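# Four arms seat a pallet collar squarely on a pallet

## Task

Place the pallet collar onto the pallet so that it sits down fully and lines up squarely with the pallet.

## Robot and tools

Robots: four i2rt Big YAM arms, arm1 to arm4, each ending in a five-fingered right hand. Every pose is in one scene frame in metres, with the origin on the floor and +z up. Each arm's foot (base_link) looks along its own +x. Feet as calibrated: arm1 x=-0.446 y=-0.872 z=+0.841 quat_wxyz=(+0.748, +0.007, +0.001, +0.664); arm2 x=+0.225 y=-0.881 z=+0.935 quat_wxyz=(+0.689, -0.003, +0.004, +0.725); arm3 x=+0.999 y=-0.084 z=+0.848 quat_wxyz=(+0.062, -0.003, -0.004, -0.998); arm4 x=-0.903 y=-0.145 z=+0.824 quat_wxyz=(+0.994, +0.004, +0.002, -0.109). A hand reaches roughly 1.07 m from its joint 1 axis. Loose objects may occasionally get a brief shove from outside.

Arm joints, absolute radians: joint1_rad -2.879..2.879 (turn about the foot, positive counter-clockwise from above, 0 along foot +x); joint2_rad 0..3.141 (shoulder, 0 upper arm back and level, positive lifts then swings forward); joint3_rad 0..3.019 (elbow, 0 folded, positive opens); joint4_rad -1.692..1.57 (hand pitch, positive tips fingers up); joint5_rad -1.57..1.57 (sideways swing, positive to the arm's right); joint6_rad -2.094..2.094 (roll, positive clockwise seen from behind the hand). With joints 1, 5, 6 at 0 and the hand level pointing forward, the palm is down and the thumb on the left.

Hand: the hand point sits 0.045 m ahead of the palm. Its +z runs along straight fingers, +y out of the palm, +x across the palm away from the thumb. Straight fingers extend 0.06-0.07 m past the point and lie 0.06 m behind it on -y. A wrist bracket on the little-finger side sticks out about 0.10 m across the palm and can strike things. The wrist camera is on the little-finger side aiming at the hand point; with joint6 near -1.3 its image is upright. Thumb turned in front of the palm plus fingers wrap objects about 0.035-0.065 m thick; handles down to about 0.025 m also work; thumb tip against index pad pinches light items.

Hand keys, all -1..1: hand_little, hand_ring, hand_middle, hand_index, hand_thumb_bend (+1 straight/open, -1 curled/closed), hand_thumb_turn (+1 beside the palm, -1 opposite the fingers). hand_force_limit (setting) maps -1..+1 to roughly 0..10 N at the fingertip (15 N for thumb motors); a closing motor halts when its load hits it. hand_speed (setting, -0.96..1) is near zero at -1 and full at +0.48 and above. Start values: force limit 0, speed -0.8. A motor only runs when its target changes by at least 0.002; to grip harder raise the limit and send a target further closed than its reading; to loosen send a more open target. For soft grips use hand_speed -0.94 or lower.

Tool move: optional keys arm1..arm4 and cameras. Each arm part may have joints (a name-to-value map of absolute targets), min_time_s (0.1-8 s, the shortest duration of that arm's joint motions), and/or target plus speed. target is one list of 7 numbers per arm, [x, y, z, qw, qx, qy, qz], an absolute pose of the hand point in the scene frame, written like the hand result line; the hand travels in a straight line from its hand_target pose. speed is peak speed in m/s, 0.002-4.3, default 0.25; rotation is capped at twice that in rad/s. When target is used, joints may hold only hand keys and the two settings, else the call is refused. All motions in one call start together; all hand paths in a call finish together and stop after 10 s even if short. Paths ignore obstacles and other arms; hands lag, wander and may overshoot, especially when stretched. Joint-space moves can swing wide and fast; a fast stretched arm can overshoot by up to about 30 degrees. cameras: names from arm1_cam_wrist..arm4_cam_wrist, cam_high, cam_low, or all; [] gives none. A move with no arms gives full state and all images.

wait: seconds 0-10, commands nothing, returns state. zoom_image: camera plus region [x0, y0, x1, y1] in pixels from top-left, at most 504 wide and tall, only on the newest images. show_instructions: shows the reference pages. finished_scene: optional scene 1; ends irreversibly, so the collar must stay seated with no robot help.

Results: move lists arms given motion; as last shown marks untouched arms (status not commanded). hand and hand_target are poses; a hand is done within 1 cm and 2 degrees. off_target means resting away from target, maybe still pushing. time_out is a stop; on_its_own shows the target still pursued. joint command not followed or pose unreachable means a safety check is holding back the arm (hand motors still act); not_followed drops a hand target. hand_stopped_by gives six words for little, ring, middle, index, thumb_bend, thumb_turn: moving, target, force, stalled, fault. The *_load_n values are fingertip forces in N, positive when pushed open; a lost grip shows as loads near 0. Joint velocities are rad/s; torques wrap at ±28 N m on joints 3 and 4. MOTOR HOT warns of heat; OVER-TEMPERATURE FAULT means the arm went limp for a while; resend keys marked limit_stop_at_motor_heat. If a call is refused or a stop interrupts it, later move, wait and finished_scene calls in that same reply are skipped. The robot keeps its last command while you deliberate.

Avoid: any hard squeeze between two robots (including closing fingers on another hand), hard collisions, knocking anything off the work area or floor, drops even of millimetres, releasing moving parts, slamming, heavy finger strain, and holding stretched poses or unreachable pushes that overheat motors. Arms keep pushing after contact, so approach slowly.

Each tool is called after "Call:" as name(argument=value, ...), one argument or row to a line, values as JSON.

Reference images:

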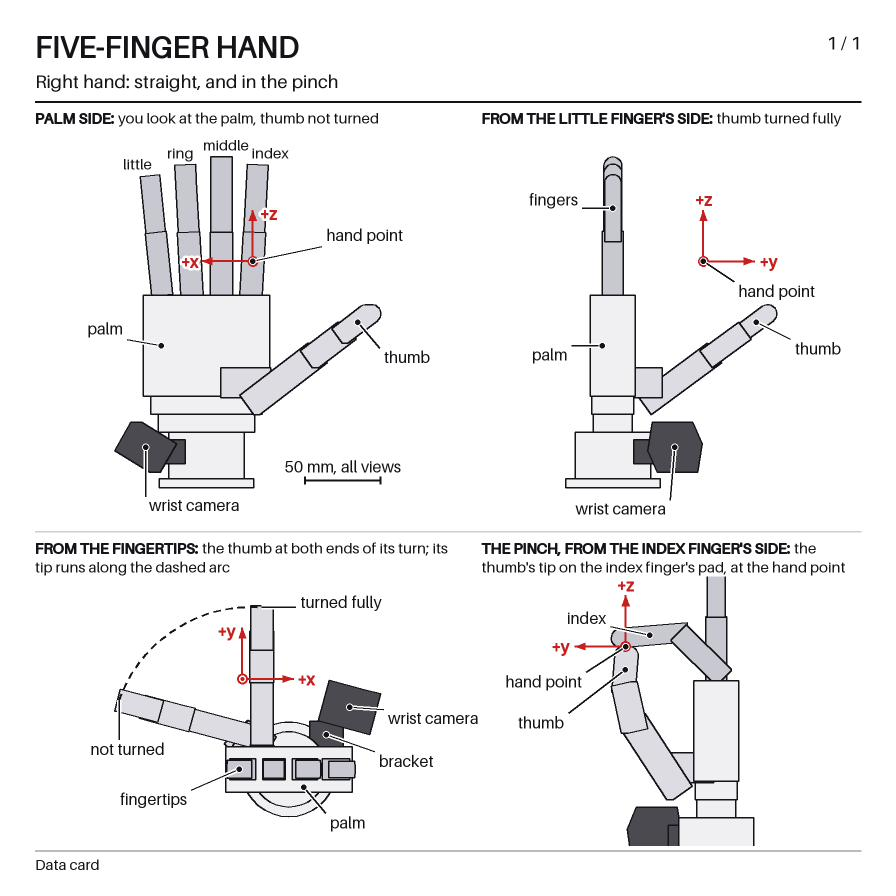

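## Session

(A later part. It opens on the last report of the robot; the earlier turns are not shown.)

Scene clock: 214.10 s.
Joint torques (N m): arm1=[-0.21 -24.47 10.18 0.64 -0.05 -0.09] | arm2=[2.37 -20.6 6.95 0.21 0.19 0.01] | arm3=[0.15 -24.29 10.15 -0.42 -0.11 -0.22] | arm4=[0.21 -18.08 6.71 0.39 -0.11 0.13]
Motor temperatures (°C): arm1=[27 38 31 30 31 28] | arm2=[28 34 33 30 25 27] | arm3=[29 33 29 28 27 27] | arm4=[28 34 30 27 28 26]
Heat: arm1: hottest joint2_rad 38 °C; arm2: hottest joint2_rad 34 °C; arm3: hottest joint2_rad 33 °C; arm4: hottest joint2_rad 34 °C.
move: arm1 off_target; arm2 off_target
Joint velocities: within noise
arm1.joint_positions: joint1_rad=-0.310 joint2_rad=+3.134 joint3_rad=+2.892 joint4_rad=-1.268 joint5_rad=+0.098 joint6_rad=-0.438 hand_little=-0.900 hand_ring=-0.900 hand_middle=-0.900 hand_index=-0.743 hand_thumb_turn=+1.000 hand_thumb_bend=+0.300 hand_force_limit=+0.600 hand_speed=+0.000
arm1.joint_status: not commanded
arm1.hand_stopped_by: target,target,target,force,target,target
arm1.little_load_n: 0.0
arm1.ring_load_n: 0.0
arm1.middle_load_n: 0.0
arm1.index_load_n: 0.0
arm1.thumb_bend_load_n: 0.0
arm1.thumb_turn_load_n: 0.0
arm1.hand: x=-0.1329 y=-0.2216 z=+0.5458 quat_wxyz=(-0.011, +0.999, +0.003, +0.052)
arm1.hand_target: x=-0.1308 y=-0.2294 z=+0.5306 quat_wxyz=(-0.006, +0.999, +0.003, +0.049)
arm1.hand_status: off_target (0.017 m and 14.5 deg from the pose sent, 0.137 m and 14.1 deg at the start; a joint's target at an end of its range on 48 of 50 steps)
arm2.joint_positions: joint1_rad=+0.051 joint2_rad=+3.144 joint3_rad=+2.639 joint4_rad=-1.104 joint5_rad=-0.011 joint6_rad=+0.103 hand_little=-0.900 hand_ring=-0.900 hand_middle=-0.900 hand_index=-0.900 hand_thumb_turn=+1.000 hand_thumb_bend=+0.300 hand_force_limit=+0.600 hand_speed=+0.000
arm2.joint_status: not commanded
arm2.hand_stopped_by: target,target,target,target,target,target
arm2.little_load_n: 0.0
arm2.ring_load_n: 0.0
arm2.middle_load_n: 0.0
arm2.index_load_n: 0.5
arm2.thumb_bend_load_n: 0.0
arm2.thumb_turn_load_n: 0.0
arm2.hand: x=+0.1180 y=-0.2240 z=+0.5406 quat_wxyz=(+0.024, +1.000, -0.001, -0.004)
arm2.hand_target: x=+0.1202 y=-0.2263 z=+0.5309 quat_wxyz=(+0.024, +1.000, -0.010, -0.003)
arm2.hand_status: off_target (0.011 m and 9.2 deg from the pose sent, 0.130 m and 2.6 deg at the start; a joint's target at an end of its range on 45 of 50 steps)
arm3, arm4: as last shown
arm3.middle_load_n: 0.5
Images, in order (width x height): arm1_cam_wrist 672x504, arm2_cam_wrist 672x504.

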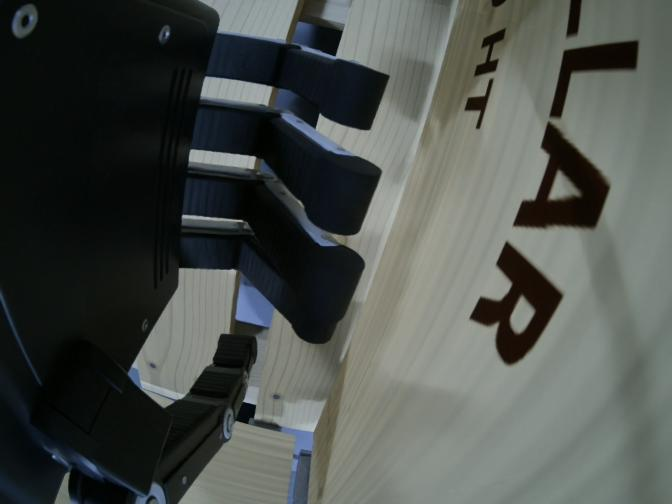

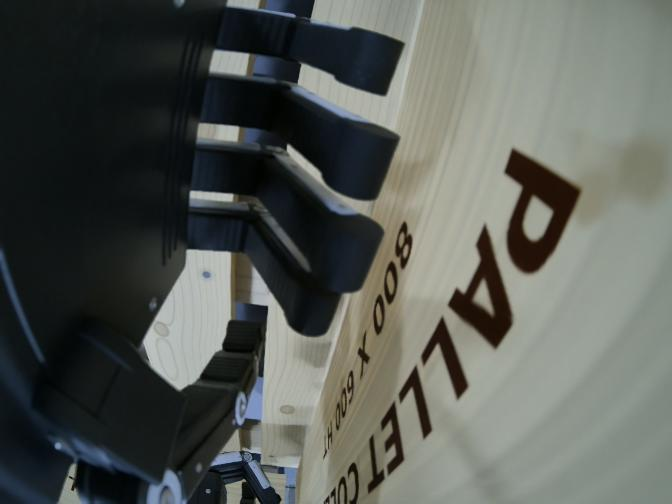

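Call:
move(
  arm1={"target":[-0.13,-0.20,0.80,-0.02,-0.9998,0,0],"speed":0.25},
  arm2={"target":[0.14,-0.20,0.80,-0.02,-0.9998,0,0],"speed":0.25},
  arm3={"target":[0.43,-0.40,0.80,0,0,-1,0],"speed":0.35},
  arm4={"target":[-0.40,-0.38,0.80,0,0,-1,0],"speed":0.35},
)

Call:
move(
  arm1={"target":[-0.10,-0.42,0.78,0.2588,-0.9659,0,0],"speed":0.3},
  arm2={"target":[0.165,-0.42,0.78,0.2588,-0.9659,0,0],"speed":0.3},
  arm3={"target":[0.55,0.02,0.85,0.5,0,-0.866,0],"speed":0.4},
  arm4={"target":[-0.52,-0.02,0.85,-0.5,0,-0.866,0],"speed":0.4},
)

Call:
move(
  arm1={"target":[-0.10,-0.42,0.62,0.153,-0.6903,-0.6903,-0.153],"speed":0.3},
  arm2={"target":[0.165,-0.42,0.62,0.1228,-0.6964,-0.6964,-0.1228],"speed":0.3},
  arm3={"target":[0.42,0.44,0.80,0.7071,0,-0.7071,0],"speed":0.4},
  arm4={"target":[-0.42,0.44,0.80,-0.7071,0,-0.7071,0],"speed":0.4},
  cameras=["all"],
)

Scene clock: 223.13 s.
Joint torques (N m): arm1=[-0.5 -25.7 13.52 0.23 -0.19 0.02] | arm2=[1.79 -22.3 7.77 -0.66 0.16 -0.27] | arm3=[2.61 -23.3 7.84 -0.36 -0.04 -0.08] | arm4=[-0.5 -14.39 7.97 -0.14 -0.11 -0.08]
Motor temperatures (°C): arm1=[27 38 32 30 30 28] | arm2=[28 34 33 30 25 27] | arm3=[29 34 29 27 27 27] | arm4=[28 35 30 27 28 26]
Heat: arm1: hottest joint2_rad 38 °C; arm2: hottest joint2_rad 34 °C; arm3: hottest joint2_rad 34 °C; arm4: hottest joint2_rad 35 °C.
move: arm1 off_target; arm2 off_target; arm3 off_target; arm4 done
Joint velocities: within noise
arm1.joint_positions: joint1_rad=-0.310 joint2_rad=+2.805 joint3_rad=+2.892 joint4_rad=-1.578 joint5_rad=+0.033 joint6_rad=-0.438 hand_little=-0.900 hand_ring=-0.900 hand_middle=-0.900 hand_index=-0.743 hand_thumb_turn=+1.000 hand_thumb_bend=+0.300 hand_force_limit=+0.600 hand_speed=+0.000
arm1.joint_status: not commanded
arm1.hand_stopped_by: target,target,target,force,target,target
arm1.little_load_n: 0.0
arm1.ring_load_n: 0.0
arm1.middle_load_n: 0.0
arm1.index_load_n: 0.5
arm1.thumb_bend_load_n: 0.0
arm1.thumb_turn_load_n: 0.0
arm1.hand: x=-0.1351 y=-0.2040 z=+0.7953 quat_wxyz=(-0.033, +0.999, +0.003, +0.027)
arm1.hand_target: x=-0.1307 y=-0.2013 z=+0.7999 quat_wxyz=(-0.042, +0.999, +0.000, +0.029)
arm1.hand_status: off_target (0.008 m and 6.8 deg from the pose sent, 0.255 m and 6.9 deg at the start; a joint's target at an end of its range on 52 of 66 steps)
arm2.joint_positions: joint1_rad=+0.032 joint2_rad=+2.654 joint3_rad=+2.339 joint4_rad=-1.287 joint5_rad=-0.003 joint6_rad=+0.087 hand_little=-0.900 hand_ring=-0.900 hand_middle=-0.900 hand_index=-0.900 hand_thumb_turn=+1.000 hand_thumb_bend=+0.300 hand_force_limit=+0.600 hand_speed=+0.000
arm2.joint_status: not commanded
arm2.hand_stopped_by: target,target,target,target,target,target
arm2.little_load_n: 0.0
arm2.ring_load_n: 0.0
arm2.middle_load_n: 0.0
arm2.index_load_n: 0.5
arm2.thumb_bend_load_n: 0.0
arm2.thumb_turn_load_n: 0.0
arm2.hand: x=+0.1320 y=-0.2014 z=+0.7925 quat_wxyz=(+0.020, +1.000, -0.002, -0.001)
arm2.hand_target: x=+0.1400 y=-0.2000 z=+0.7999 quat_wxyz=(+0.020, +1.000, +0.000, +0.000)
arm2.hand_status: off_target (0.011 m and 0.3 deg from the pose sent, 0.261 m and 0.7 deg at the start)
arm3.joint_positions: joint1_rad=+0.423 joint2_rad=+2.390 joint3_rad=+2.091 joint4_rad=-1.245 joint5_rad=+0.007 joint6_rad=-1.018 hand_little=-0.120 hand_ring=-0.120 hand_middle=-0.120 hand_index=-0.120 hand_thumb_turn=+1.000 hand_thumb_bend=+0.300 hand_force_limit=+0.900 hand_speed=+0.000
arm3.joint_status: not commanded
arm3.hand_stopped_by: target,target,target,target,target,target
arm3.little_load_n: 0.0
arm3.ring_load_n: 0.0
arm3.middle_load_n: 0.0
arm3.index_load_n: 0.0
arm3.thumb_bend_load_n: -0.5
arm3.thumb_turn_load_n: 0.0
arm3.hand: x=+0.4169 y=-0.3955 z=+0.8114 quat_wxyz=(+0.016, -0.003, -1.000, +0.008)
arm3.hand_target: x=+0.4299 y=-0.3998 z=+0.8003 quat_wxyz=(+0.000, +0.000, -1.000, +0.000)
arm3.hand_status: off_target (0.018 m and 2.1 deg from the pose sent, 0.239 m and 0.3 deg at the start)
arm4.joint_positions: joint1_rad=-0.335 joint2_rad=+1.970 joint3_rad=+1.394 joint4_rad=-0.989 joint5_rad=+0.004 joint6_rad=+1.025 hand_little=-0.120 hand_ring=-0.120 hand_middle=-0.120 hand_index=-0.120 hand_thumb_turn=+1.000 hand_thumb_bend=+0.300 hand_force_limit=+0.900 hand_speed=+0.000
arm4.joint_status: not commanded
arm4.hand_stopped_by: target,target,target,target,target,target
arm4.little_load_n: 0.0
arm4.ring_load_n: 0.0
arm4.middle_load_n: 0.0
arm4.index_load_n: 0.0
arm4.thumb_bend_load_n: 0.0
arm4.thumb_turn_load_n: 0.0
arm4.hand: x=-0.4020 y=-0.3773 z=+0.7969 quat_wxyz=(+0.001, -0.004, -1.000, -0.001)
arm4.hand_target: x=-0.4000 y=-0.3799 z=+0.8000 quat_wxyz=(+0.000, +0.000, -1.000, +0.000)
arm4.hand_status: done (0.005 m and 0.5 deg from the pose sent, 0.293 m and 2.3 deg at the start; pose on its path clipped on 13 of 66 steps)
pictures: none
led back after a hold (arm4 arm): the arm was led back toward your command in small steps, so it may still be short of it.
pose unreachable (arm4 arm): on one or more control steps of this call this arm could not follow its commanded pose, so it was not sent that pose on those steps. It may still have moved: this result reports where it is.
cause: moving toward the commanded pose would bring a part of the arm too close to another arm (the arm1 arm, along the way the arms are being sent, or toward where that arm still pushes).

Scene clock: 225.53 s.
Joint torques (N m): arm1=[0.21 -18.49 7.77 1.14 -0.45 -0.06] | arm2=[1.44 -11.75 4.07 1.28 0.16 -0.25] | arm3=[0.32 -8 4.92 2.47 -0.18 -0.2] | arm4=[0.32 -4.01 2.78 2.92 0.04 0.17]
Motor temperatures (°C): arm1=[27 38 32 30 30 28] | arm2=[28 34 33 30 25 27] | arm3=[29 33 29 27 27 27] | arm4=[28 34 30 27 28 26]
Heat: arm1: hottest joint2_rad 38 °C; arm2: hottest joint2_rad 34 °C; arm3: hottest joint2_rad 33 °C; arm4: hottest joint2_rad 34 °C.
move: arm1 done; arm2 off_target; arm3 done; arm4 done
Joint velocities: within noise
arm1.joint_positions: joint1_rad=-0.628 joint2_rad=+1.984 joint3_rad=+1.285 joint4_rad=-0.481 joint5_rad=-0.330 joint6_rad=-0.670 hand_little=-0.900 hand_ring=-0.900 hand_middle=-0.900 hand_index=-0.743 hand_thumb_turn=+1.000 hand_thumb_bend=+0.300 hand_force_limit=+0.600 hand_speed=+0.000
arm1.joint_status: not commanded
arm1.hand_stopped_by: target,target,target,force,target,target
arm1.little_load_n: 0.5
arm1.ring_load_n: 0.0
arm1.middle_load_n: 0.0
arm1.index_load_n: 0.0
arm1.thumb_bend_load_n: 0.0
arm1.thumb_turn_load_n: 0.0
arm1.hand: x=-0.0974 y=-0.4218 z=+0.7778 quat_wxyz=(-0.254, +0.967, -0.007, -0.003)
arm1.hand_target: x=-0.0999 y=-0.4200 z=+0.7800 quat_wxyz=(-0.259, +0.966, +0.000, +0.000)
arm1.hand_status: done (0.004 m and 1.1 deg from the pose sent, 0.219 m and 26.4 deg at the start)
arm2.joint_positions: joint1_rad=+0.032 joint2_rad=+1.952 joint3_rad=+0.790 joint4_rad=+0.090 joint5_rad=+0.036 joint6_rad=+0.074 hand_little=-0.900 hand_ring=-0.900 hand_middle=-0.900 hand_index=-0.900 hand_thumb_turn=+1.000 hand_thumb_bend=+0.300 hand_force_limit=+0.600 hand_speed=+0.000
arm2.joint_status: not commanded
arm2.hand_stopped_by: target,target,target,target,target,target
arm2.little_load_n: 0.0
arm2.ring_load_n: 0.0
arm2.middle_load_n: 0.0
arm2.index_load_n: 0.0
arm2.thumb_bend_load_n: 0.0
arm2.thumb_turn_load_n: 0.0
arm2.hand: x=+0.1592 y=-0.4305 z=+0.7729 quat_wxyz=(-0.242, +0.970, -0.001, -0.003)
arm2.hand_target: x=+0.1650 y=-0.4201 z=+0.7801 quat_wxyz=(-0.259, +0.966, +0.000, +0.000)
arm2.hand_status: off_target (0.014 m and 2.0 deg from the pose sent, 0.221 m and 32.4 deg at the start)
arm3.joint_positions: joint1_rad=-0.255 joint2_rad=+1.530 joint3_rad=+0.402 joint4_rad=+0.594 joint5_rad=-0.113 joint6_rad=-1.640 hand_little=-0.120 hand_ring=-0.120 hand_middle=-0.120 hand_index=-0.120 hand_thumb_turn=+1.000 hand_thumb_bend=+0.300 hand_force_limit=+0.900 hand_speed=+0.000
arm3.joint_status: not commanded
arm3.hand_stopped_by: target,target,target,target,target,target
arm3.little_load_n: 0.0
arm3.ring_load_n: 0.0
arm3.middle_load_n: 0.0
arm3.index_load_n: 0.0
arm3.thumb_bend_load_n: 0.0
arm3.thumb_turn_load_n: 0.0
arm3.hand: x=+0.5483 y=+0.0165 z=+0.8536 quat_wxyz=(+0.499, -0.001, -0.866, +0.003)
arm3.hand_target: x=+0.5500 y=+0.0200 z=+0.8501 quat_wxyz=(+0.500, +0.000, -0.866, +0.000)
arm3.hand_status: done (0.005 m and 0.4 deg from the pose sent, 0.438 m and 58.2 deg at the start)
arm4.joint_positions: joint1_rad=+0.533 joint2_rad=+1.535 joint3_rad=+0.152 joint4_rad=+0.830 joint5_rad=+0.279 joint6_rad=+1.718 hand_little=-0.120 hand_ring=-0.120 hand_middle=-0.120 hand_index=-0.120 hand_thumb_turn=+1.000 hand_thumb_bend=+0.300 hand_force_limit=+0.900 hand_speed=+0.000
arm4.joint_status: not commanded
arm4.hand_stopped_by: target,target,target,target,target,target
arm4.little_load_n: 0.0
arm4.ring_load_n: 0.0
arm4.middle_load_n: 0.0
arm4.index_load_n: 0.0
arm4.thumb_bend_load_n: 0.0
arm4.thumb_turn_load_n: 0.0
arm4.hand: x=-0.5191 y=-0.0222 z=+0.8485 quat_wxyz=(-0.496, +0.002, -0.868, +0.005)
arm4.hand_target: x=-0.5199 y=-0.0200 z=+0.8501 quat_wxyz=(-0.500, +0.000, -0.866, +0.000)
arm4.hand_status: done (0.003 m and 0.8 deg from the pose sent, 0.380 m and 60.1 deg at the start)
pictures: none

Scene clock: 229.10 s.
Joint torques (N m): arm1=[-0.73 -14.92 4.75 1.42 -0.11 -0.11] | arm2=[3.43 -12.92 2.95 0.95 0.25 -0.27] | arm3=[1.32 -19.78 7.73 2.19 -0.17 -0.07] | arm4=[0.15 -15.97 6.58 2.62 -0.04 -0.03]
Motor temperatures (°C): arm1=[27 37 32 30 29 28] | arm2=[28 34 33 30 25 27] | arm3=[29 33 29 28 27 27] | arm4=[28 34 30 27 28 26]
Heat: arm1: hottest joint2_rad 37 °C; arm2: hottest joint2_rad 34 °C; arm3: hottest joint2_rad 33 °C; arm4: hottest joint2_rad 34 °C.
move: arm1 off_target; arm2 off_target; arm3 done; arm4 off_target
Joint velocities: within noise
arm1.joint_positions: joint1_rad=-0.504 joint2_rad=+2.214 joint3_rad=+1.088 joint4_rad=-0.059 joint5_rad=-0.226 joint6_rad=-2.105 hand_little=-0.900 hand_ring=-0.900 hand_middle=-0.900 hand_index=-0.743 hand_thumb_turn=+1.000 hand_thumb_bend=+0.300 hand_force_limit=+0.600 hand_speed=+0.000
arm1.joint_status: not commanded
arm1.hand_stopped_by: target,target,target,force,target,target
arm1.little_load_n: 0.0
arm1.ring_load_n: 0.0
arm1.middle_load_n: 0.0
arm1.index_load_n: 0.0
arm1.thumb_bend_load_n: 0.0
arm1.thumb_turn_load_n: 0.0
arm1.hand: x=-0.0925 y=-0.4154 z=+0.6329 quat_wxyz=(-0.154, +0.706, +0.672, +0.163)
arm1.hand_target: x=-0.1005 y=-0.4200 z=+0.6203 quat_wxyz=(-0.151, +0.703, +0.678, +0.155)
arm1.hand_status: off_target (0.016 m and 2.9 deg from the pose sent, 0.158 m and 91.0 deg at the start; a joint's target at an end of its range on 28 of 107 steps)
arm2.joint_positions: joint1_rad=+0.216 joint2_rad=+2.414 joint3_rad=+1.007 joint4_rad=+0.160 joint5_rad=+0.096 joint6_rad=-1.297 hand_little=-0.900 hand_ring=-0.900 hand_middle=-0.900 hand_index=-0.900 hand_thumb_turn=+1.000 hand_thumb_bend=+0.300 hand_force_limit=+0.600 hand_speed=+0.000
arm2.joint_status: not commanded
arm2.hand_stopped_by: target,target,target,target,target,target
arm2.little_load_n: 0.0
arm2.ring_load_n: 0.0
arm2.middle_load_n: 0.0
arm2.index_load_n: 0.0
arm2.thumb_bend_load_n: 0.0
arm2.thumb_turn_load_n: 0.0
arm2.hand: x=+0.1709 y=-0.4296 z=+0.6221 quat_wxyz=(-0.114, +0.706, +0.690, +0.116)
arm2.hand_target: x=+0.1650 y=-0.4202 z=+0.6203 quat_wxyz=(-0.123, +0.696, +0.696, +0.123)
arm2.hand_status: off_target (0.011 m and 1.8 deg from the pose sent, 0.153 m and 90.4 deg at the start)
arm3.joint_positions: joint1_rad=-0.992 joint2_rad=+2.407 joint3_rad=+1.309 joint4_rad=+1.066 joint5_rad=-0.874 joint6_rad=-1.596 hand_little=-0.120 hand_ring=-0.120 hand_middle=-0.120 hand_index=-0.120 hand_thumb_turn=+1.000 hand_thumb_bend=+0.300 hand_force_limit=+0.900 hand_speed=+0.000
arm3.joint_status: not commanded
arm3.hand_stopped_by: target,target,target,target,target,target
arm3.little_load_n: 0.0
arm3.ring_load_n: 0.0
arm3.middle_load_n: 0.0
arm3.index_load_n: 0.0
arm3.thumb_bend_load_n: 0.0
arm3.thumb_turn_load_n: 0.0
arm3.hand: x=+0.4203 y=+0.4306 z=+0.8032 quat_wxyz=(+0.702, -0.001, -0.713, +0.005)
arm3.hand_target: x=+0.4203 y=+0.4396 z=+0.8001 quat_wxyz=(+0.707, +0.000, -0.707, +0.000)
arm3.hand_status: done (0.010 m and 1.1 deg from the pose sent, 0.446 m and 30.1 deg at the start)
arm4.joint_positions: joint1_rad=+1.285 joint2_rad=+2.522 joint3_rad=+1.345 joint4_rad=+1.145 joint5_rad=+1.067 joint6_rad=+1.568 hand_little=-0.120 hand_ring=-0.120 hand_middle=-0.120 hand_index=-0.120 hand_thumb_turn=+1.000 hand_thumb_bend=+0.300 hand_force_limit=+0.900 hand_speed=+0.000
arm4.joint_status: not commanded
arm4.hand_stopped_by: target,target,target,target,target,target
arm4.little_load_n: 0.0
arm4.ring_load_n: 0.0
arm4.middle_load_n: 0.0
arm4.index_load_n: 0.0
arm4.thumb_bend_load_n: 0.0
arm4.thumb_turn_load_n: 0.0
arm4.hand: x=-0.4223 y=+0.4323 z=+0.7929 quat_wxyz=(-0.700, +0.008, -0.714, +0.008)
arm4.hand_target: x=-0.4202 y=+0.4396 z=+0.8000 quat_wxyz=(-0.707, +0.000, -0.707, +0.000)
arm4.hand_status: off_target (0.011 m and 1.7 deg from the pose sent, 0.475 m and 30.5 deg at the start)
pictures: arm1_cam_wrist, arm2_cam_wrist, arm3_cam_wrist, arm4_cam_wrist, cam_high, cam_low
Images, in order (width x height): arm1_cam_wrist 672x504, arm2_cam_wrist 672x504, arm3_cam_wrist 672x504, arm4_cam_wrist 672x504, cam_high 672x504, cam_low 672x504.

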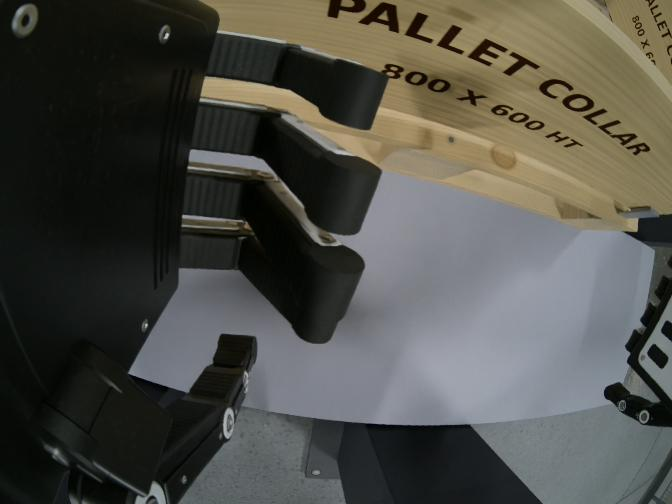

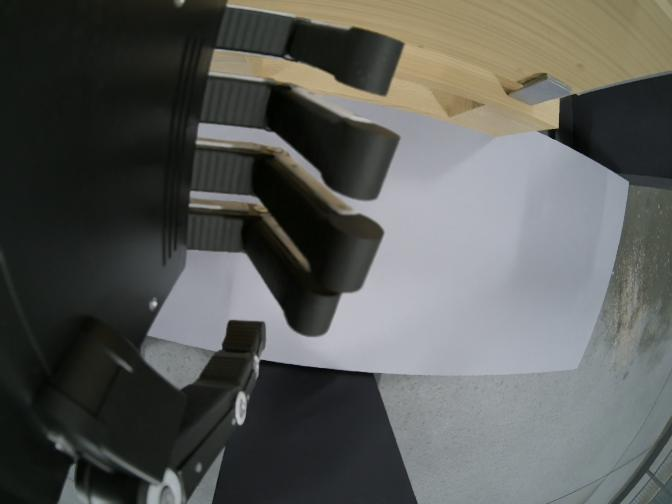

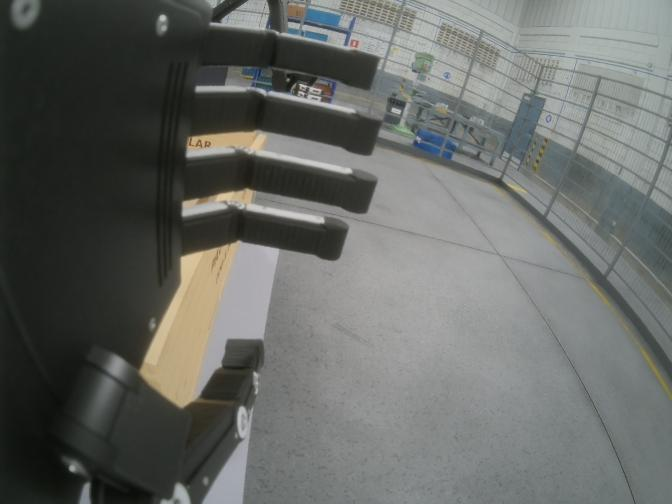

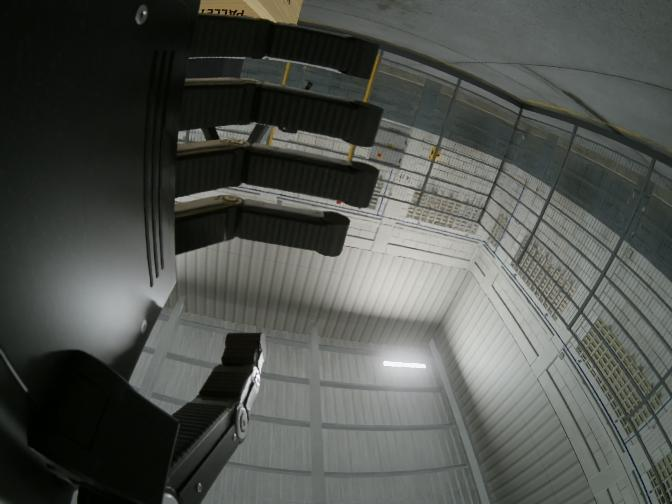

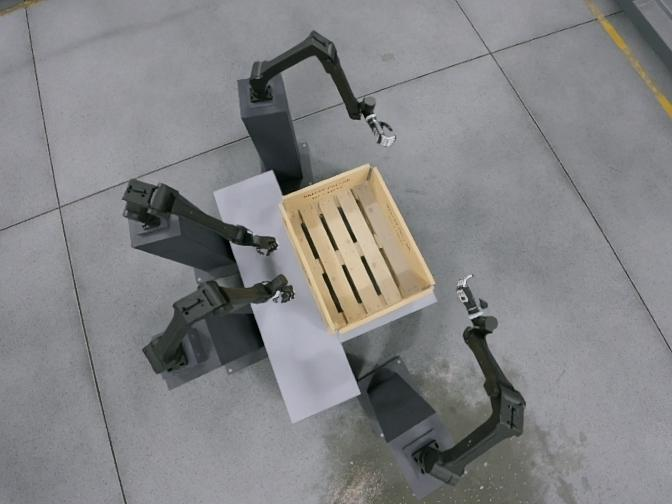

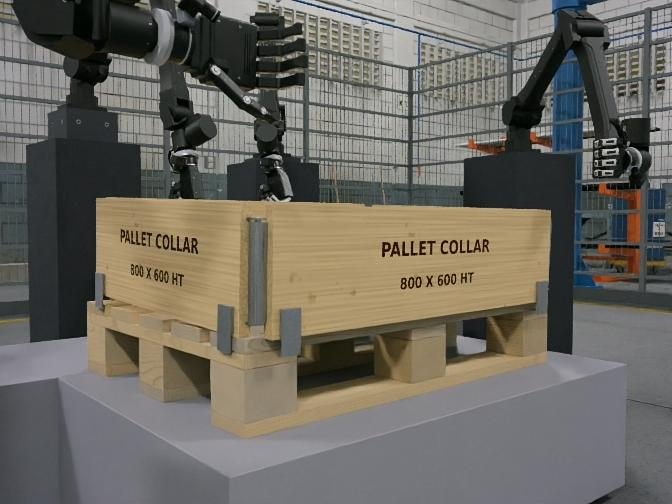

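Call:
move(
  arm1={"target":[-0.10,-0.385,0.49,0.153,-0.6903,-0.6903,-0.153],"speed":0.2,"joints":{"hand_little":0.0}},
  arm2={"target":[0.165,-0.385,0.49,0.1228,-0.6964,-0.6964,-0.1228],"speed":0.2,"joints":{"hand_little":0.0}},
  arm3={"target":[0.33,0.445,0.53,0.7071,0,-0.7071,0],"speed":0.3},
  arm4={"target":[-0.30,0.42,0.57,-0.7071,0,-0.7071,0],"speed":0.3},
  cameras=["arm1_cam_wrist","arm2_cam_wrist","cam_low"],
)

Scene clock: 231.27 s.
Joint torques (N m): arm1=[-0.38 -16.73 6.16 1.2 -0.09 -0.08] | arm2=[1.38 -14.45 2.54 0.79 0.1 -0.28] | arm3=[2.84 -23.24 7.82 0.69 0.03 -0.22] | arm4=[-0.21 -17.79 6.97 1.55 -0.12 0.18]
Motor temperatures (°C): arm1=[27 37 32 30 29 28] | arm2=[28 34 33 30 25 27] | arm3=[29 33 29 28 27 27] | arm4=[28 34 30 27 28 26]
Heat: arm1: hottest joint2_rad 37 °C; arm2: hottest joint2_rad 34 °C; arm3: hottest joint2_rad 33 °C; arm4: hottest joint2_rad 34 °C.
move: arm1 done; arm2 done; arm3 off_target; arm4 off_target
Joint velocities: within noise
arm1.joint_positions: joint1_rad=-0.473 joint2_rad=+2.568 joint3_rad=+1.293 joint4_rad=+0.063 joint5_rad=-0.225 joint6_rad=-2.105 hand_little=+0.000 hand_ring=-0.900 hand_middle=-0.900 hand_index=-0.743 hand_thumb_turn=+1.000 hand_thumb_bend=+0.300 hand_force_limit=+0.600 hand_speed=+0.000
arm1.joint_status: all done
arm1.hand_stopped_by: target,target,target,force,target,target
arm1.little_load_n: 0.0
arm1.ring_load_n: 0.0
arm1.middle_load_n: 0.0
arm1.index_load_n: 0.0
arm1.thumb_bend_load_n: 0.0
arm1.thumb_turn_load_n: 0.0
arm1.hand: x=-0.1008 y=-0.3925 z=+0.4960 quat_wxyz=(-0.153, +0.698, +0.684, +0.148)
arm1.hand_target: x=-0.1002 y=-0.3851 z=+0.4902 quat_wxyz=(-0.153, +0.692, +0.689, +0.153)
arm1.hand_status: done (0.010 m and 1.2 deg from the pose sent, 0.146 m and 3.0 deg at the start; a joint's target at an end of its range on 60 of 60 steps)
arm2.joint_positions: joint1_rad=+0.216 joint2_rad=+2.772 joint3_rad=+1.330 joint4_rad=+0.204 joint5_rad=+0.093 joint6_rad=-1.318 hand_little=+0.000 hand_ring=-0.900 hand_middle=-0.900 hand_index=-0.900 hand_thumb_turn=+1.000 hand_thumb_bend=+0.300 hand_force_limit=+0.600 hand_speed=+0.000
arm2.joint_status: all done
arm2.hand_stopped_by: target,target,target,target,target,target
arm2.little_load_n: 0.0
arm2.ring_load_n: 0.0
arm2.middle_load_n: 0.0
arm2.index_load_n: 0.0
arm2.thumb_bend_load_n: -0.5
arm2.thumb_turn_load_n: 0.0
arm2.hand: x=+0.1607 y=-0.3926 z=+0.4928 quat_wxyz=(-0.117, +0.698, +0.696, +0.119)
arm2.hand_target: x=+0.1650 y=-0.3851 z=+0.4901 quat_wxyz=(-0.123, +0.696, +0.696, +0.123)
arm2.hand_status: done (0.009 m and 0.8 deg from the pose sent, 0.140 m and 1.8 deg at the start)
arm3.joint_positions: joint1_rad=-0.914 joint2_rad=+3.126 joint3_rad=+2.074 joint4_rad=+0.971 joint5_rad=-0.768 joint6_rad=-1.620 hand_little=-0.120 hand_ring=-0.120 hand_middle=-0.120 hand_index=-0.120 hand_thumb_turn=+1.000 hand_thumb_bend=+0.300 hand_force_limit=+0.900 hand_speed=+0.000
arm3.joint_status: not commanded
arm3.hand_stopped_by: target,target,target,target,target,target
arm3.little_load_n: 0.0
arm3.ring_load_n: 0.0
arm3.middle_load_n: 0.0
arm3.index_load_n: 0.0
arm3.thumb_bend_load_n: 0.5
arm3.thumb_turn_load_n: 0.0
arm3.hand: x=+0.3393 y=+0.4504 z=+0.5356 quat_wxyz=(+0.688, -0.013, -0.725, -0.002)
arm3.hand_target: x=+0.3312 y=+0.4442 z=+0.5313 quat_wxyz=(+0.686, -0.007, -0.727, +0.000)
arm3.hand_status: off_target (0.012 m and 3.4 deg from the pose sent, 0.288 m and 1.1 deg at the start; a joint's target at an end of its range on 28 of 60 steps)
arm4.joint_positions: joint1_rad=+1.106 joint2_rad=+3.117 joint3_rad=+1.991 joint4_rad=+1.054 joint5_rad=+0.880 joint6_rad=+1.591 hand_little=-0.120 hand_ring=-0.120 hand_middle=-0.120 hand_index=-0.120 hand_thumb_turn=+1.000 hand_thumb_bend=+0.300 hand_force_limit=+0.900 hand_speed=+0.000
arm4.joint_status: not commanded
arm4.hand_stopped_by: target,target,target,target,target,target
arm4.little_load_n: 0.0
arm4.ring_load_n: 0.0
arm4.middle_load_n: 0.0
arm4.index_load_n: 0.0
arm4.thumb_bend_load_n: 0.0
arm4.thumb_turn_load_n: 0.0
arm4.hand: x=-0.3035 y=+0.4149 z=+0.5681 quat_wxyz=(-0.689, +0.012, -0.724, +0.008)
arm4.hand_target: x=-0.3004 y=+0.4195 z=+0.5707 quat_wxyz=(-0.692, +0.006, -0.722, +0.001)
arm4.hand_status: off_target (0.006 m and 3.2 deg from the pose sent, 0.255 m and 1.7 deg at the start; a joint's target at an end of its range on 29 of 60 steps)
Images, in order (width x height): arm1_cam_wrist 672x504, arm2_cam_wrist 672x504, cam_low 672x504.

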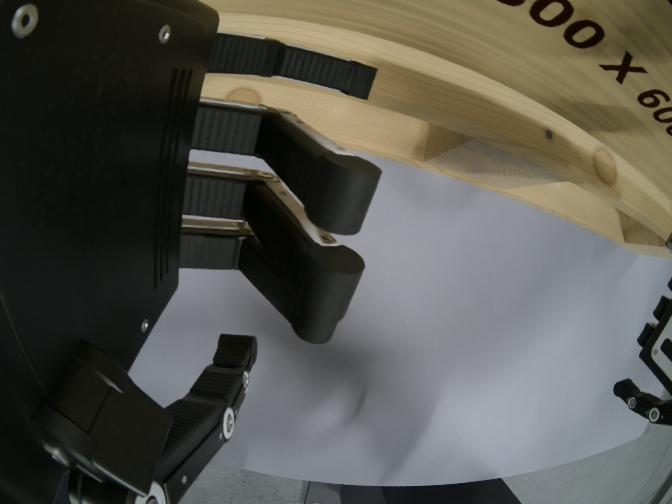

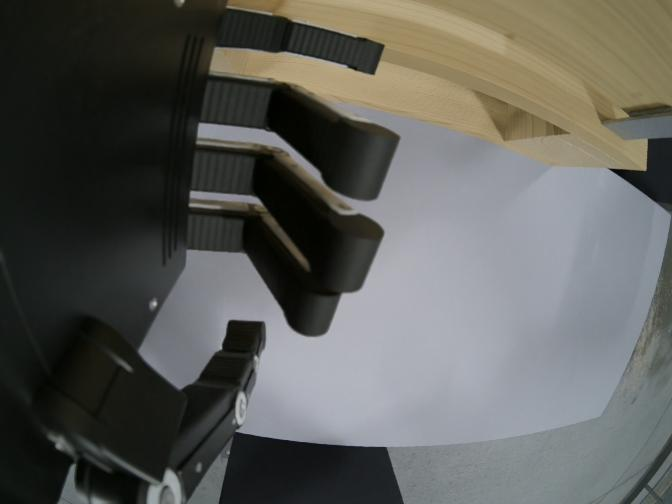

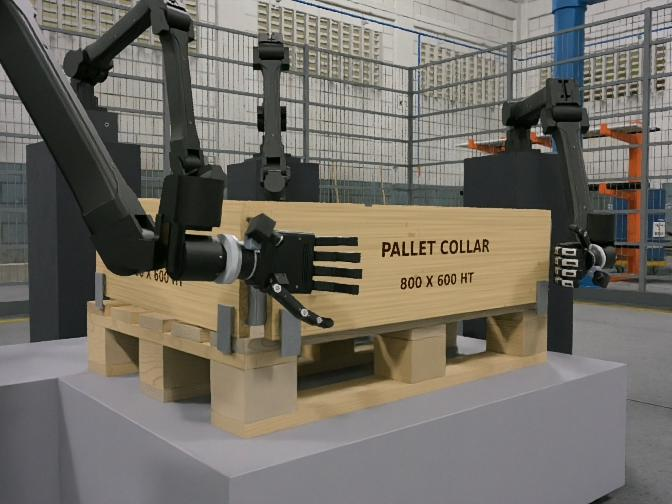

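Call:
move(
  arm1={"target":[-0.10,-0.375,0.438,0.153,-0.6903,-0.6903,-0.153],"speed":0.1},
  arm2={"target":[0.168,-0.373,0.445,0.1228,-0.6964,-0.6964,-0.1228],"speed":0.1},
  cameras=["arm1_cam_wrist","arm2_cam_wrist"],
)

Call:
zoom_image(
  camera="arm1_cam_wrist",
  region=[180, 0, 480, 200],
)

Call:
zoom_image(
  camera="arm2_cam_wrist",
  region=[180, 0, 480, 200],
)

Scene clock: 232.90 s.
Joint torques (N m): arm1=[-0.44 -17.32 5.67 1.25 -0.09 -0.05] | arm2=[1.73 -14.74 2.71 0.34 0.09 -0.27] | arm3=[3.25 -22.89 7.68 0.92 0.05 -0.27] | arm4=[-0.09 -17.79 6.95 1.55 -0.12 0.18]
Motor temperatures (°C): arm1=[27 37 32 30 29 28] | arm2=[28 34 33 30 25 27] | arm3=[29 33 29 28 27 27] | arm4=[28 35 30 27 28 26]
Heat: arm1: hottest joint2_rad 37 °C; arm2: hottest joint2_rad 34 °C; arm3: hottest joint2_rad 33 °C; arm4: hottest joint2_rad 35 °C.
move: arm1 done; arm2 done
Joint velocities: within noise
arm1.joint_positions: joint1_rad=-0.465 joint2_rad=+2.703 joint3_rad=+1.409 joint4_rad=+0.085 joint5_rad=-0.224 joint6_rad=-2.105 hand_little=+0.000 hand_ring=-0.900 hand_middle=-0.900 hand_index=-0.743 hand_thumb_turn=+1.000 hand_thumb_bend=+0.300 hand_force_limit=+0.600 hand_speed=+0.000
arm1.joint_status: not commanded
arm1.hand_stopped_by: target,target,target,force,target,target
arm1.little_load_n: 0.0
arm1.ring_load_n: 0.0
arm1.middle_load_n: 0.0
arm1.index_load_n: 0.0
arm1.thumb_bend_load_n: 0.0
arm1.thumb_turn_load_n: 0.0
arm1.hand: x=-0.0993 y=-0.3810 z=+0.4450 quat_wxyz=(-0.153, +0.695, +0.687, +0.148)
arm1.hand_target: x=-0.1002 y=-0.3753 z=+0.4381 quat_wxyz=(-0.153, +0.690, +0.690, +0.153)
arm1.hand_status: done (0.009 m and 0.8 deg from the pose sent, 0.061 m and 1.2 deg at the start)
arm2.joint_positions: joint1_rad=+0.203 joint2_rad=+2.891 joint3_rad=+1.464 joint4_rad=+0.204 joint5_rad=+0.089 joint6_rad=-1.330 hand_little=+0.000 hand_ring=-0.900 hand_middle=-0.900 hand_index=-0.900 hand_thumb_turn=+1.000 hand_thumb_bend=+0.300 hand_force_limit=+0.600 hand_speed=+0.000
arm2.joint_status: not commanded
arm2.hand_stopped_by: target,target,target,target,target,target
arm2.little_load_n: 0.0
arm2.ring_load_n: 0.0
arm2.middle_load_n: 0.0
arm2.index_load_n: 0.0
arm2.thumb_bend_load_n: 0.0
arm2.thumb_turn_load_n: 0.0
arm2.hand: x=+0.1627 y=-0.3763 z=+0.4487 quat_wxyz=(-0.123, +0.698, +0.695, +0.122)
arm2.hand_target: x=+0.1679 y=-0.3730 z=+0.4452 quat_wxyz=(-0.123, +0.696, +0.696, +0.123)
arm2.hand_status: done (0.007 m and 0.2 deg from the pose sent, 0.052 m and 0.9 deg at the start)
arm3, arm4: as last shown
arm3.joint_positions: joint1_rad=-0.914 joint2_rad=+3.126 joint3_rad=+2.074 joint4_rad=+0.971 joint5_rad=-0.768 joint6_rad=-1.621 hand_little=-0.120 hand_ring=-0.120 hand_middle=-0.120 hand_index=-0.120 hand_thumb_turn=+1.000 hand_thumb_bend=+0.300 hand_force_limit=+0.900 hand_speed=+0.000
arm3.thumb_bend_load_n: 0.0
arm3.hand: x=+0.3393 y=+0.4504 z=+0.5356 quat_wxyz=(+0.688, -0.012, -0.725, -0.002)
arm4.ring_load_n: -0.5
arm4.hand_target: x=-0.3004 y=+0.4195 z=+0.5708 quat_wxyz=(-0.692, +0.006, -0.722, +0.001)
Images, in order (width x height): arm1_cam_wrist 672x504, arm2_cam_wrist 672x504.

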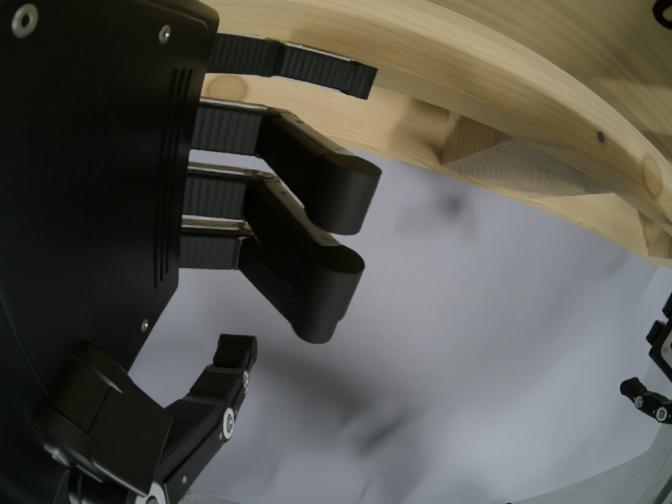

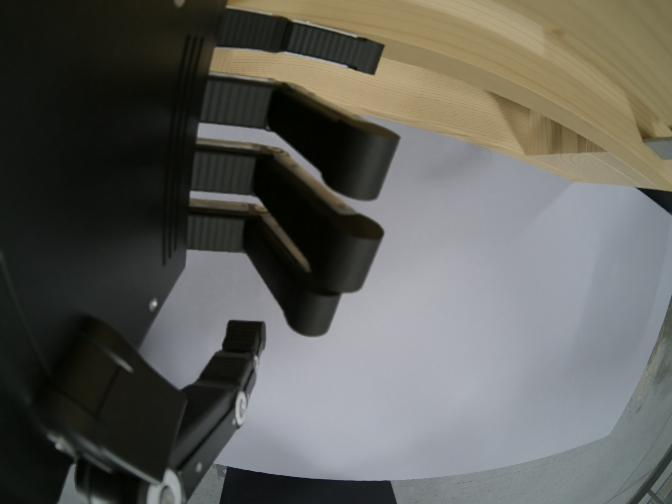

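Scaled by 1.680 from the camera's image (finer frame: 960x720).

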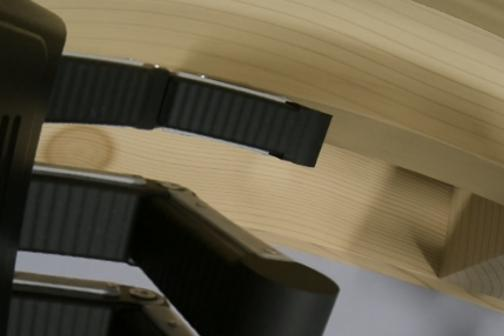

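Scaled by 1.680 from the camera's image (finer frame: 960x720).

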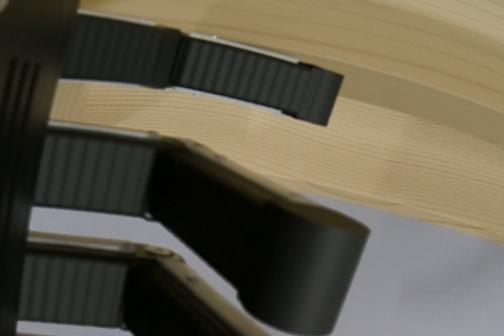

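Call:
move(
  arm1={"target":[-0.10,-0.342,0.438,0.153,-0.6903,-0.6903,-0.153],"speed":0.06},
  arm2={"target":[0.168,-0.348,0.445,0.1228,-0.6964,-0.6964,-0.1228],"speed":0.06},
  cameras=["arm1_cam_wrist","arm2_cam_wrist"],
)

Call:
zoom_image(
  camera="arm1_cam_wrist",
  region=[180, 0, 480, 200],
)

Call:
zoom_image(
  camera="arm2_cam_wrist",
  region=[180, 0, 480, 200],
)

Scene clock: 234.20 s.
Joint torques (N m): arm1=[0.26 -17.96 7.19 0.69 -0.13 0.04] | arm2=[1.67 -14.8 3.55 0.01 0.14 -0.27] | arm3=[2.37 -23.06 7.71 0.92 0.02 -0.22] | arm4=[-0.15 -17.73 6.95 1.57 -0.12 0.18]
Motor temperatures (°C): arm1=[27 37 32 30 29 28] | arm2=[28 34 33 30 25 27] | arm3=[29 33 29 27 27 27] | arm4=[28 35 30 27 27 26]
Heat: arm1: hottest joint2_rad 37 °C; arm2: hottest joint2_rad 34 °C; arm3: hottest joint2_rad 33 °C; arm4: hottest joint2_rad 35 °C.
move: arm1 off_target; arm2 done
Joint velocities: within noise
arm1.joint_positions: joint1_rad=-0.434 joint2_rad=+2.721 joint3_rad=+1.492 joint4_rad=+0.038 joint5_rad=-0.210 joint6_rad=-2.085 hand_little=+0.000 hand_ring=-0.900 hand_middle=-0.900 hand_index=-0.743 hand_thumb_turn=+1.000 hand_thumb_bend=+0.300 hand_force_limit=+0.600 hand_speed=+0.000
arm1.joint_status: not commanded
arm1.hand_stopped_by: target,target,target,force,target,target
arm1.little_load_n: 0.0
arm1.ring_load_n: 0.0
arm1.middle_load_n: 0.0
arm1.index_load_n: 0.0
arm1.thumb_bend_load_n: 0.0
arm1.thumb_turn_load_n: 0.0
arm1.hand: x=-0.0969 y=-0.3474 z=+0.4478 quat_wxyz=(-0.153, +0.691, +0.690, +0.155)
arm1.hand_target: x=-0.1002 y=-0.3424 z=+0.4383 quat_wxyz=(-0.153, +0.690, +0.690, +0.153)
arm1.hand_status: off_target (0.012 m and 0.3 deg from the pose sent, 0.040 m and 0.8 deg at the start)
arm2.joint_positions: joint1_rad=+0.192 joint2_rad=+2.894 joint3_rad=+1.533 joint4_rad=+0.152 joint5_rad=+0.083 joint6_rad=-1.340 hand_little=+0.000 hand_ring=-0.900 hand_middle=-0.900 hand_index=-0.900 hand_thumb_turn=+1.000 hand_thumb_bend=+0.300 hand_force_limit=+0.600 hand_speed=+0.000
arm2.joint_status: not commanded
arm2.hand_stopped_by: target,target,target,target,target,target
arm2.little_load_n: 0.0
arm2.ring_load_n: 0.0
arm2.middle_load_n: 0.0
arm2.index_load_n: 0.0
arm2.thumb_bend_load_n: 0.0
arm2.thumb_turn_load_n: 0.0
arm2.hand: x=+0.1606 y=-0.3475 z=+0.4521 quat_wxyz=(-0.129, +0.697, +0.695, +0.124)
arm2.hand_target: x=+0.1680 y=-0.3481 z=+0.4453 quat_wxyz=(-0.123, +0.696, +0.696, +0.123)
arm2.hand_status: done (0.010 m and 0.8 deg from the pose sent, 0.029 m and 0.2 deg at the start)
arm3, arm4: as last shown
arm4.ring_load_n: 0.0
Images, in order (width x height): arm1_cam_wrist 672x504, arm2_cam_wrist 672x504.

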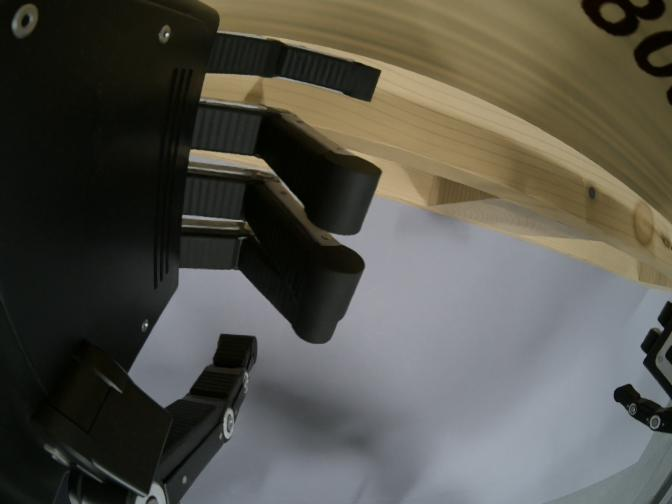

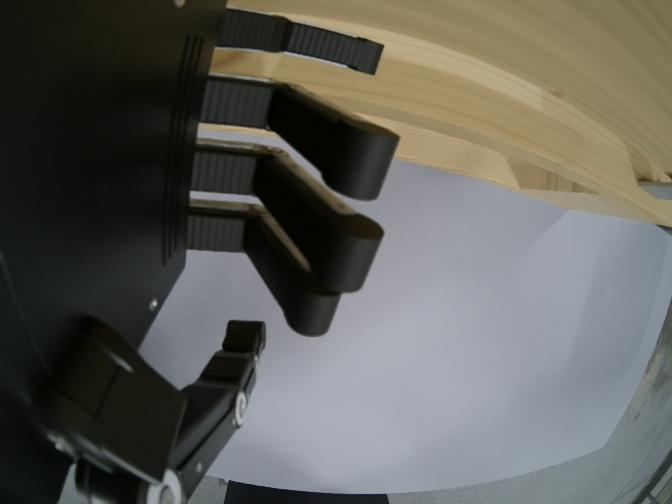

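Scaled by 1.680 from the camera's image (finer frame: 960x720).

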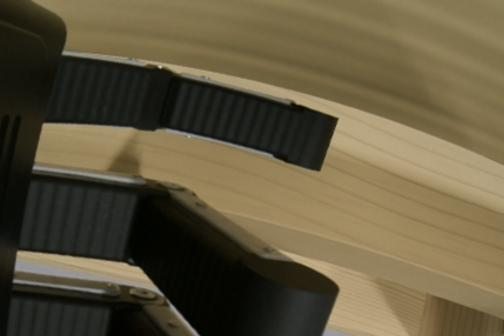

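Scaled by 1.680 from the camera's image (finer frame: 960x720).

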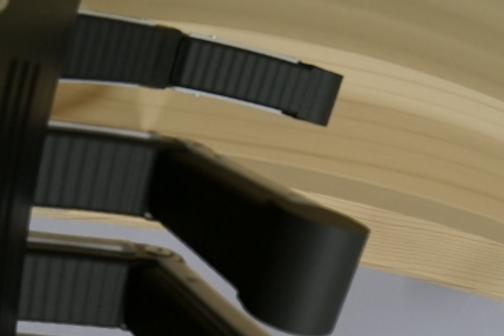

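Call:
move(
  arm1={"target":[-0.10,-0.330,0.434,0.153,-0.6903,-0.6903,-0.153],"speed":0.05},
  arm2={"target":[0.168,-0.335,0.443,0.1228,-0.6964,-0.6964,-0.1228],"speed":0.05},
  cameras=["arm1_cam_wrist","arm2_cam_wrist"],
)

Call:
zoom_image(
  camera="arm1_cam_wrist",
  region=[180, 0, 480, 200],
)

Call:
zoom_image(
  camera="arm2_cam_wrist",
  region=[180, 0, 480, 200],
)

Scene clock: 236.07 s.
Joint torques (N m): arm1=[0.67 -17.67 8.43 0.83 -0.22 0.07] | arm2=[1.55 -15.56 4.15 0.1 0.11 -0.29] | arm3=[2.78 -23 7.77 0.92 0.01 -0.25] | arm4=[-0.21 -17.79 6.94 1.55 -0.12 0.18]
Motor temperatures (°C): arm1=[27 37 32 30 29 28] | arm2=[28 34 33 30 25 27] | arm3=[29 33 29 27 27 27] | arm4=[28 35 30 27 27 26]
Heat: arm1: hottest joint2_rad 37 °C; arm2: hottest joint2_rad 34 °C; arm3: hottest joint2_rad 33 °C; arm4: hottest joint2_rad 35 °C.
move: arm1 off_target; arm2 off_target
Joint velocities: within noise
arm1.joint_positions: joint1_rad=-0.430 joint2_rad=+2.736 joint3_rad=+1.521 joint4_rad=+0.012 joint5_rad=-0.204 joint6_rad=-2.076 hand_little=+0.000 hand_ring=-0.900 hand_middle=-0.900 hand_index=-0.743 hand_thumb_turn=+1.000 hand_thumb_bend=+0.300 hand_force_limit=+0.600 hand_speed=+0.000
arm1.joint_status: not commanded
arm1.hand_stopped_by: target,target,target,force,target,target
arm1.little_load_n: -5.5
arm1.ring_load_n: 0.0
arm1.middle_load_n: 0.0
arm1.index_load_n: 0.0
arm1.thumb_bend_load_n: 0.0
arm1.thumb_turn_load_n: 0.0
arm1.hand: x=-0.0965 y=-0.3440 z=+0.4429 quat_wxyz=(-0.150, +0.694, +0.688, +0.150)
arm1.hand_target: x=-0.1005 y=-0.3307 z=+0.4346 quat_wxyz=(-0.153, +0.690, +0.690, +0.153)
arm1.hand_status: off_target (0.017 m and 0.7 deg from the pose sent, 0.022 m and 0.3 deg at the start)
arm2.joint_positions: joint1_rad=+0.188 joint2_rad=+2.912 joint3_rad=+1.571 joint4_rad=+0.115 joint5_rad=+0.082 joint6_rad=-1.345 hand_little=+0.000 hand_ring=-0.900 hand_middle=-0.900 hand_index=-0.900 hand_thumb_turn=+1.000 hand_thumb_bend=+0.300 hand_force_limit=+0.600 hand_speed=+0.000
arm2.joint_status: not commanded
arm2.hand_stopped_by: target,target,target,target,target,target
arm2.little_load_n: 0.0
arm2.ring_load_n: 0.0
arm2.middle_load_n: 0.0
arm2.index_load_n: 0.0
arm2.thumb_bend_load_n: 0.0
arm2.thumb_turn_load_n: 0.0
arm2.hand: x=+0.1617 y=-0.3435 z=+0.4460 quat_wxyz=(-0.122, +0.697, +0.696, +0.120)
arm2.hand_target: x=+0.1681 y=-0.3352 z=+0.4433 quat_wxyz=(-0.123, +0.696, +0.696, +0.123)
arm2.hand_status: off_target (0.011 m and 0.3 deg from the pose sent, 0.017 m and 0.8 deg at the start)
arm3, arm4: as last shown
Images, in order (width x height): arm1_cam_wrist 672x504, arm2_cam_wrist 672x504.

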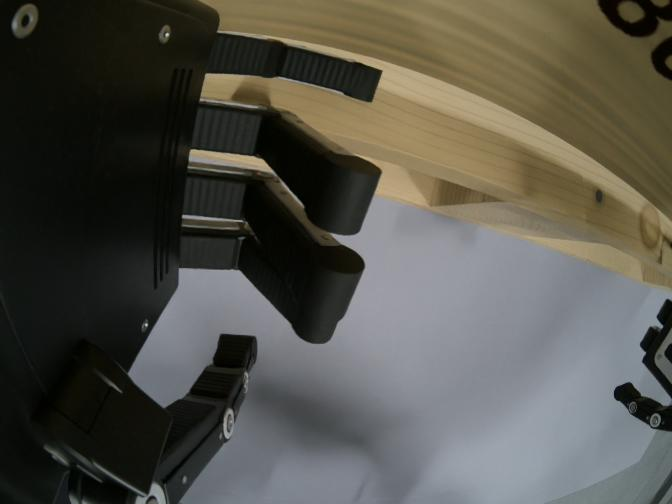

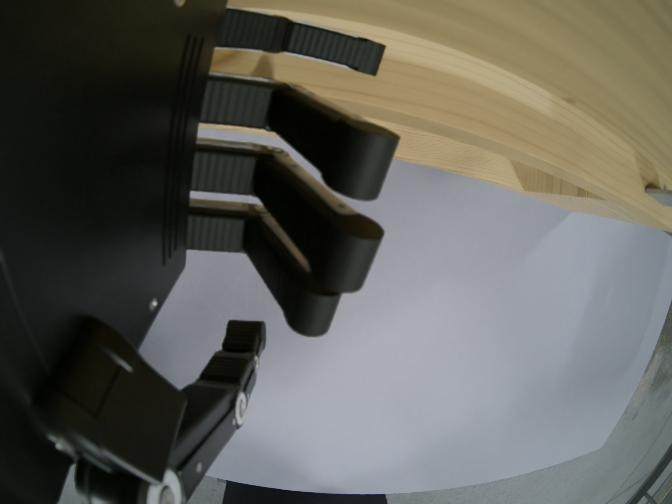

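Scaled by 1.680 from the camera's image (finer frame: 960x720).

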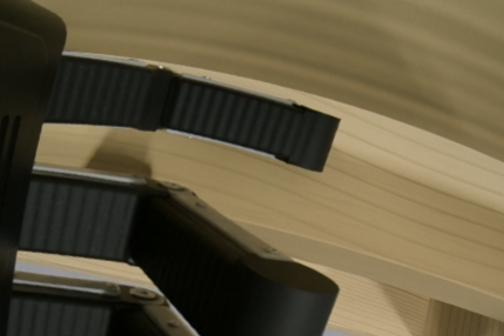

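Scaled by 1.680 from the camera's image (finer frame: 960x720).

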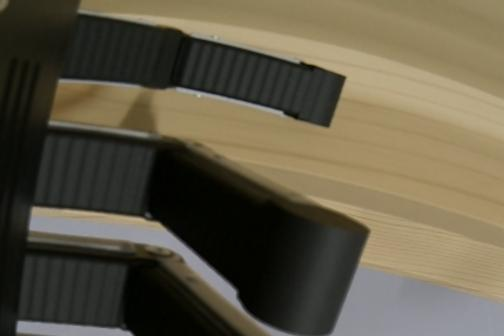

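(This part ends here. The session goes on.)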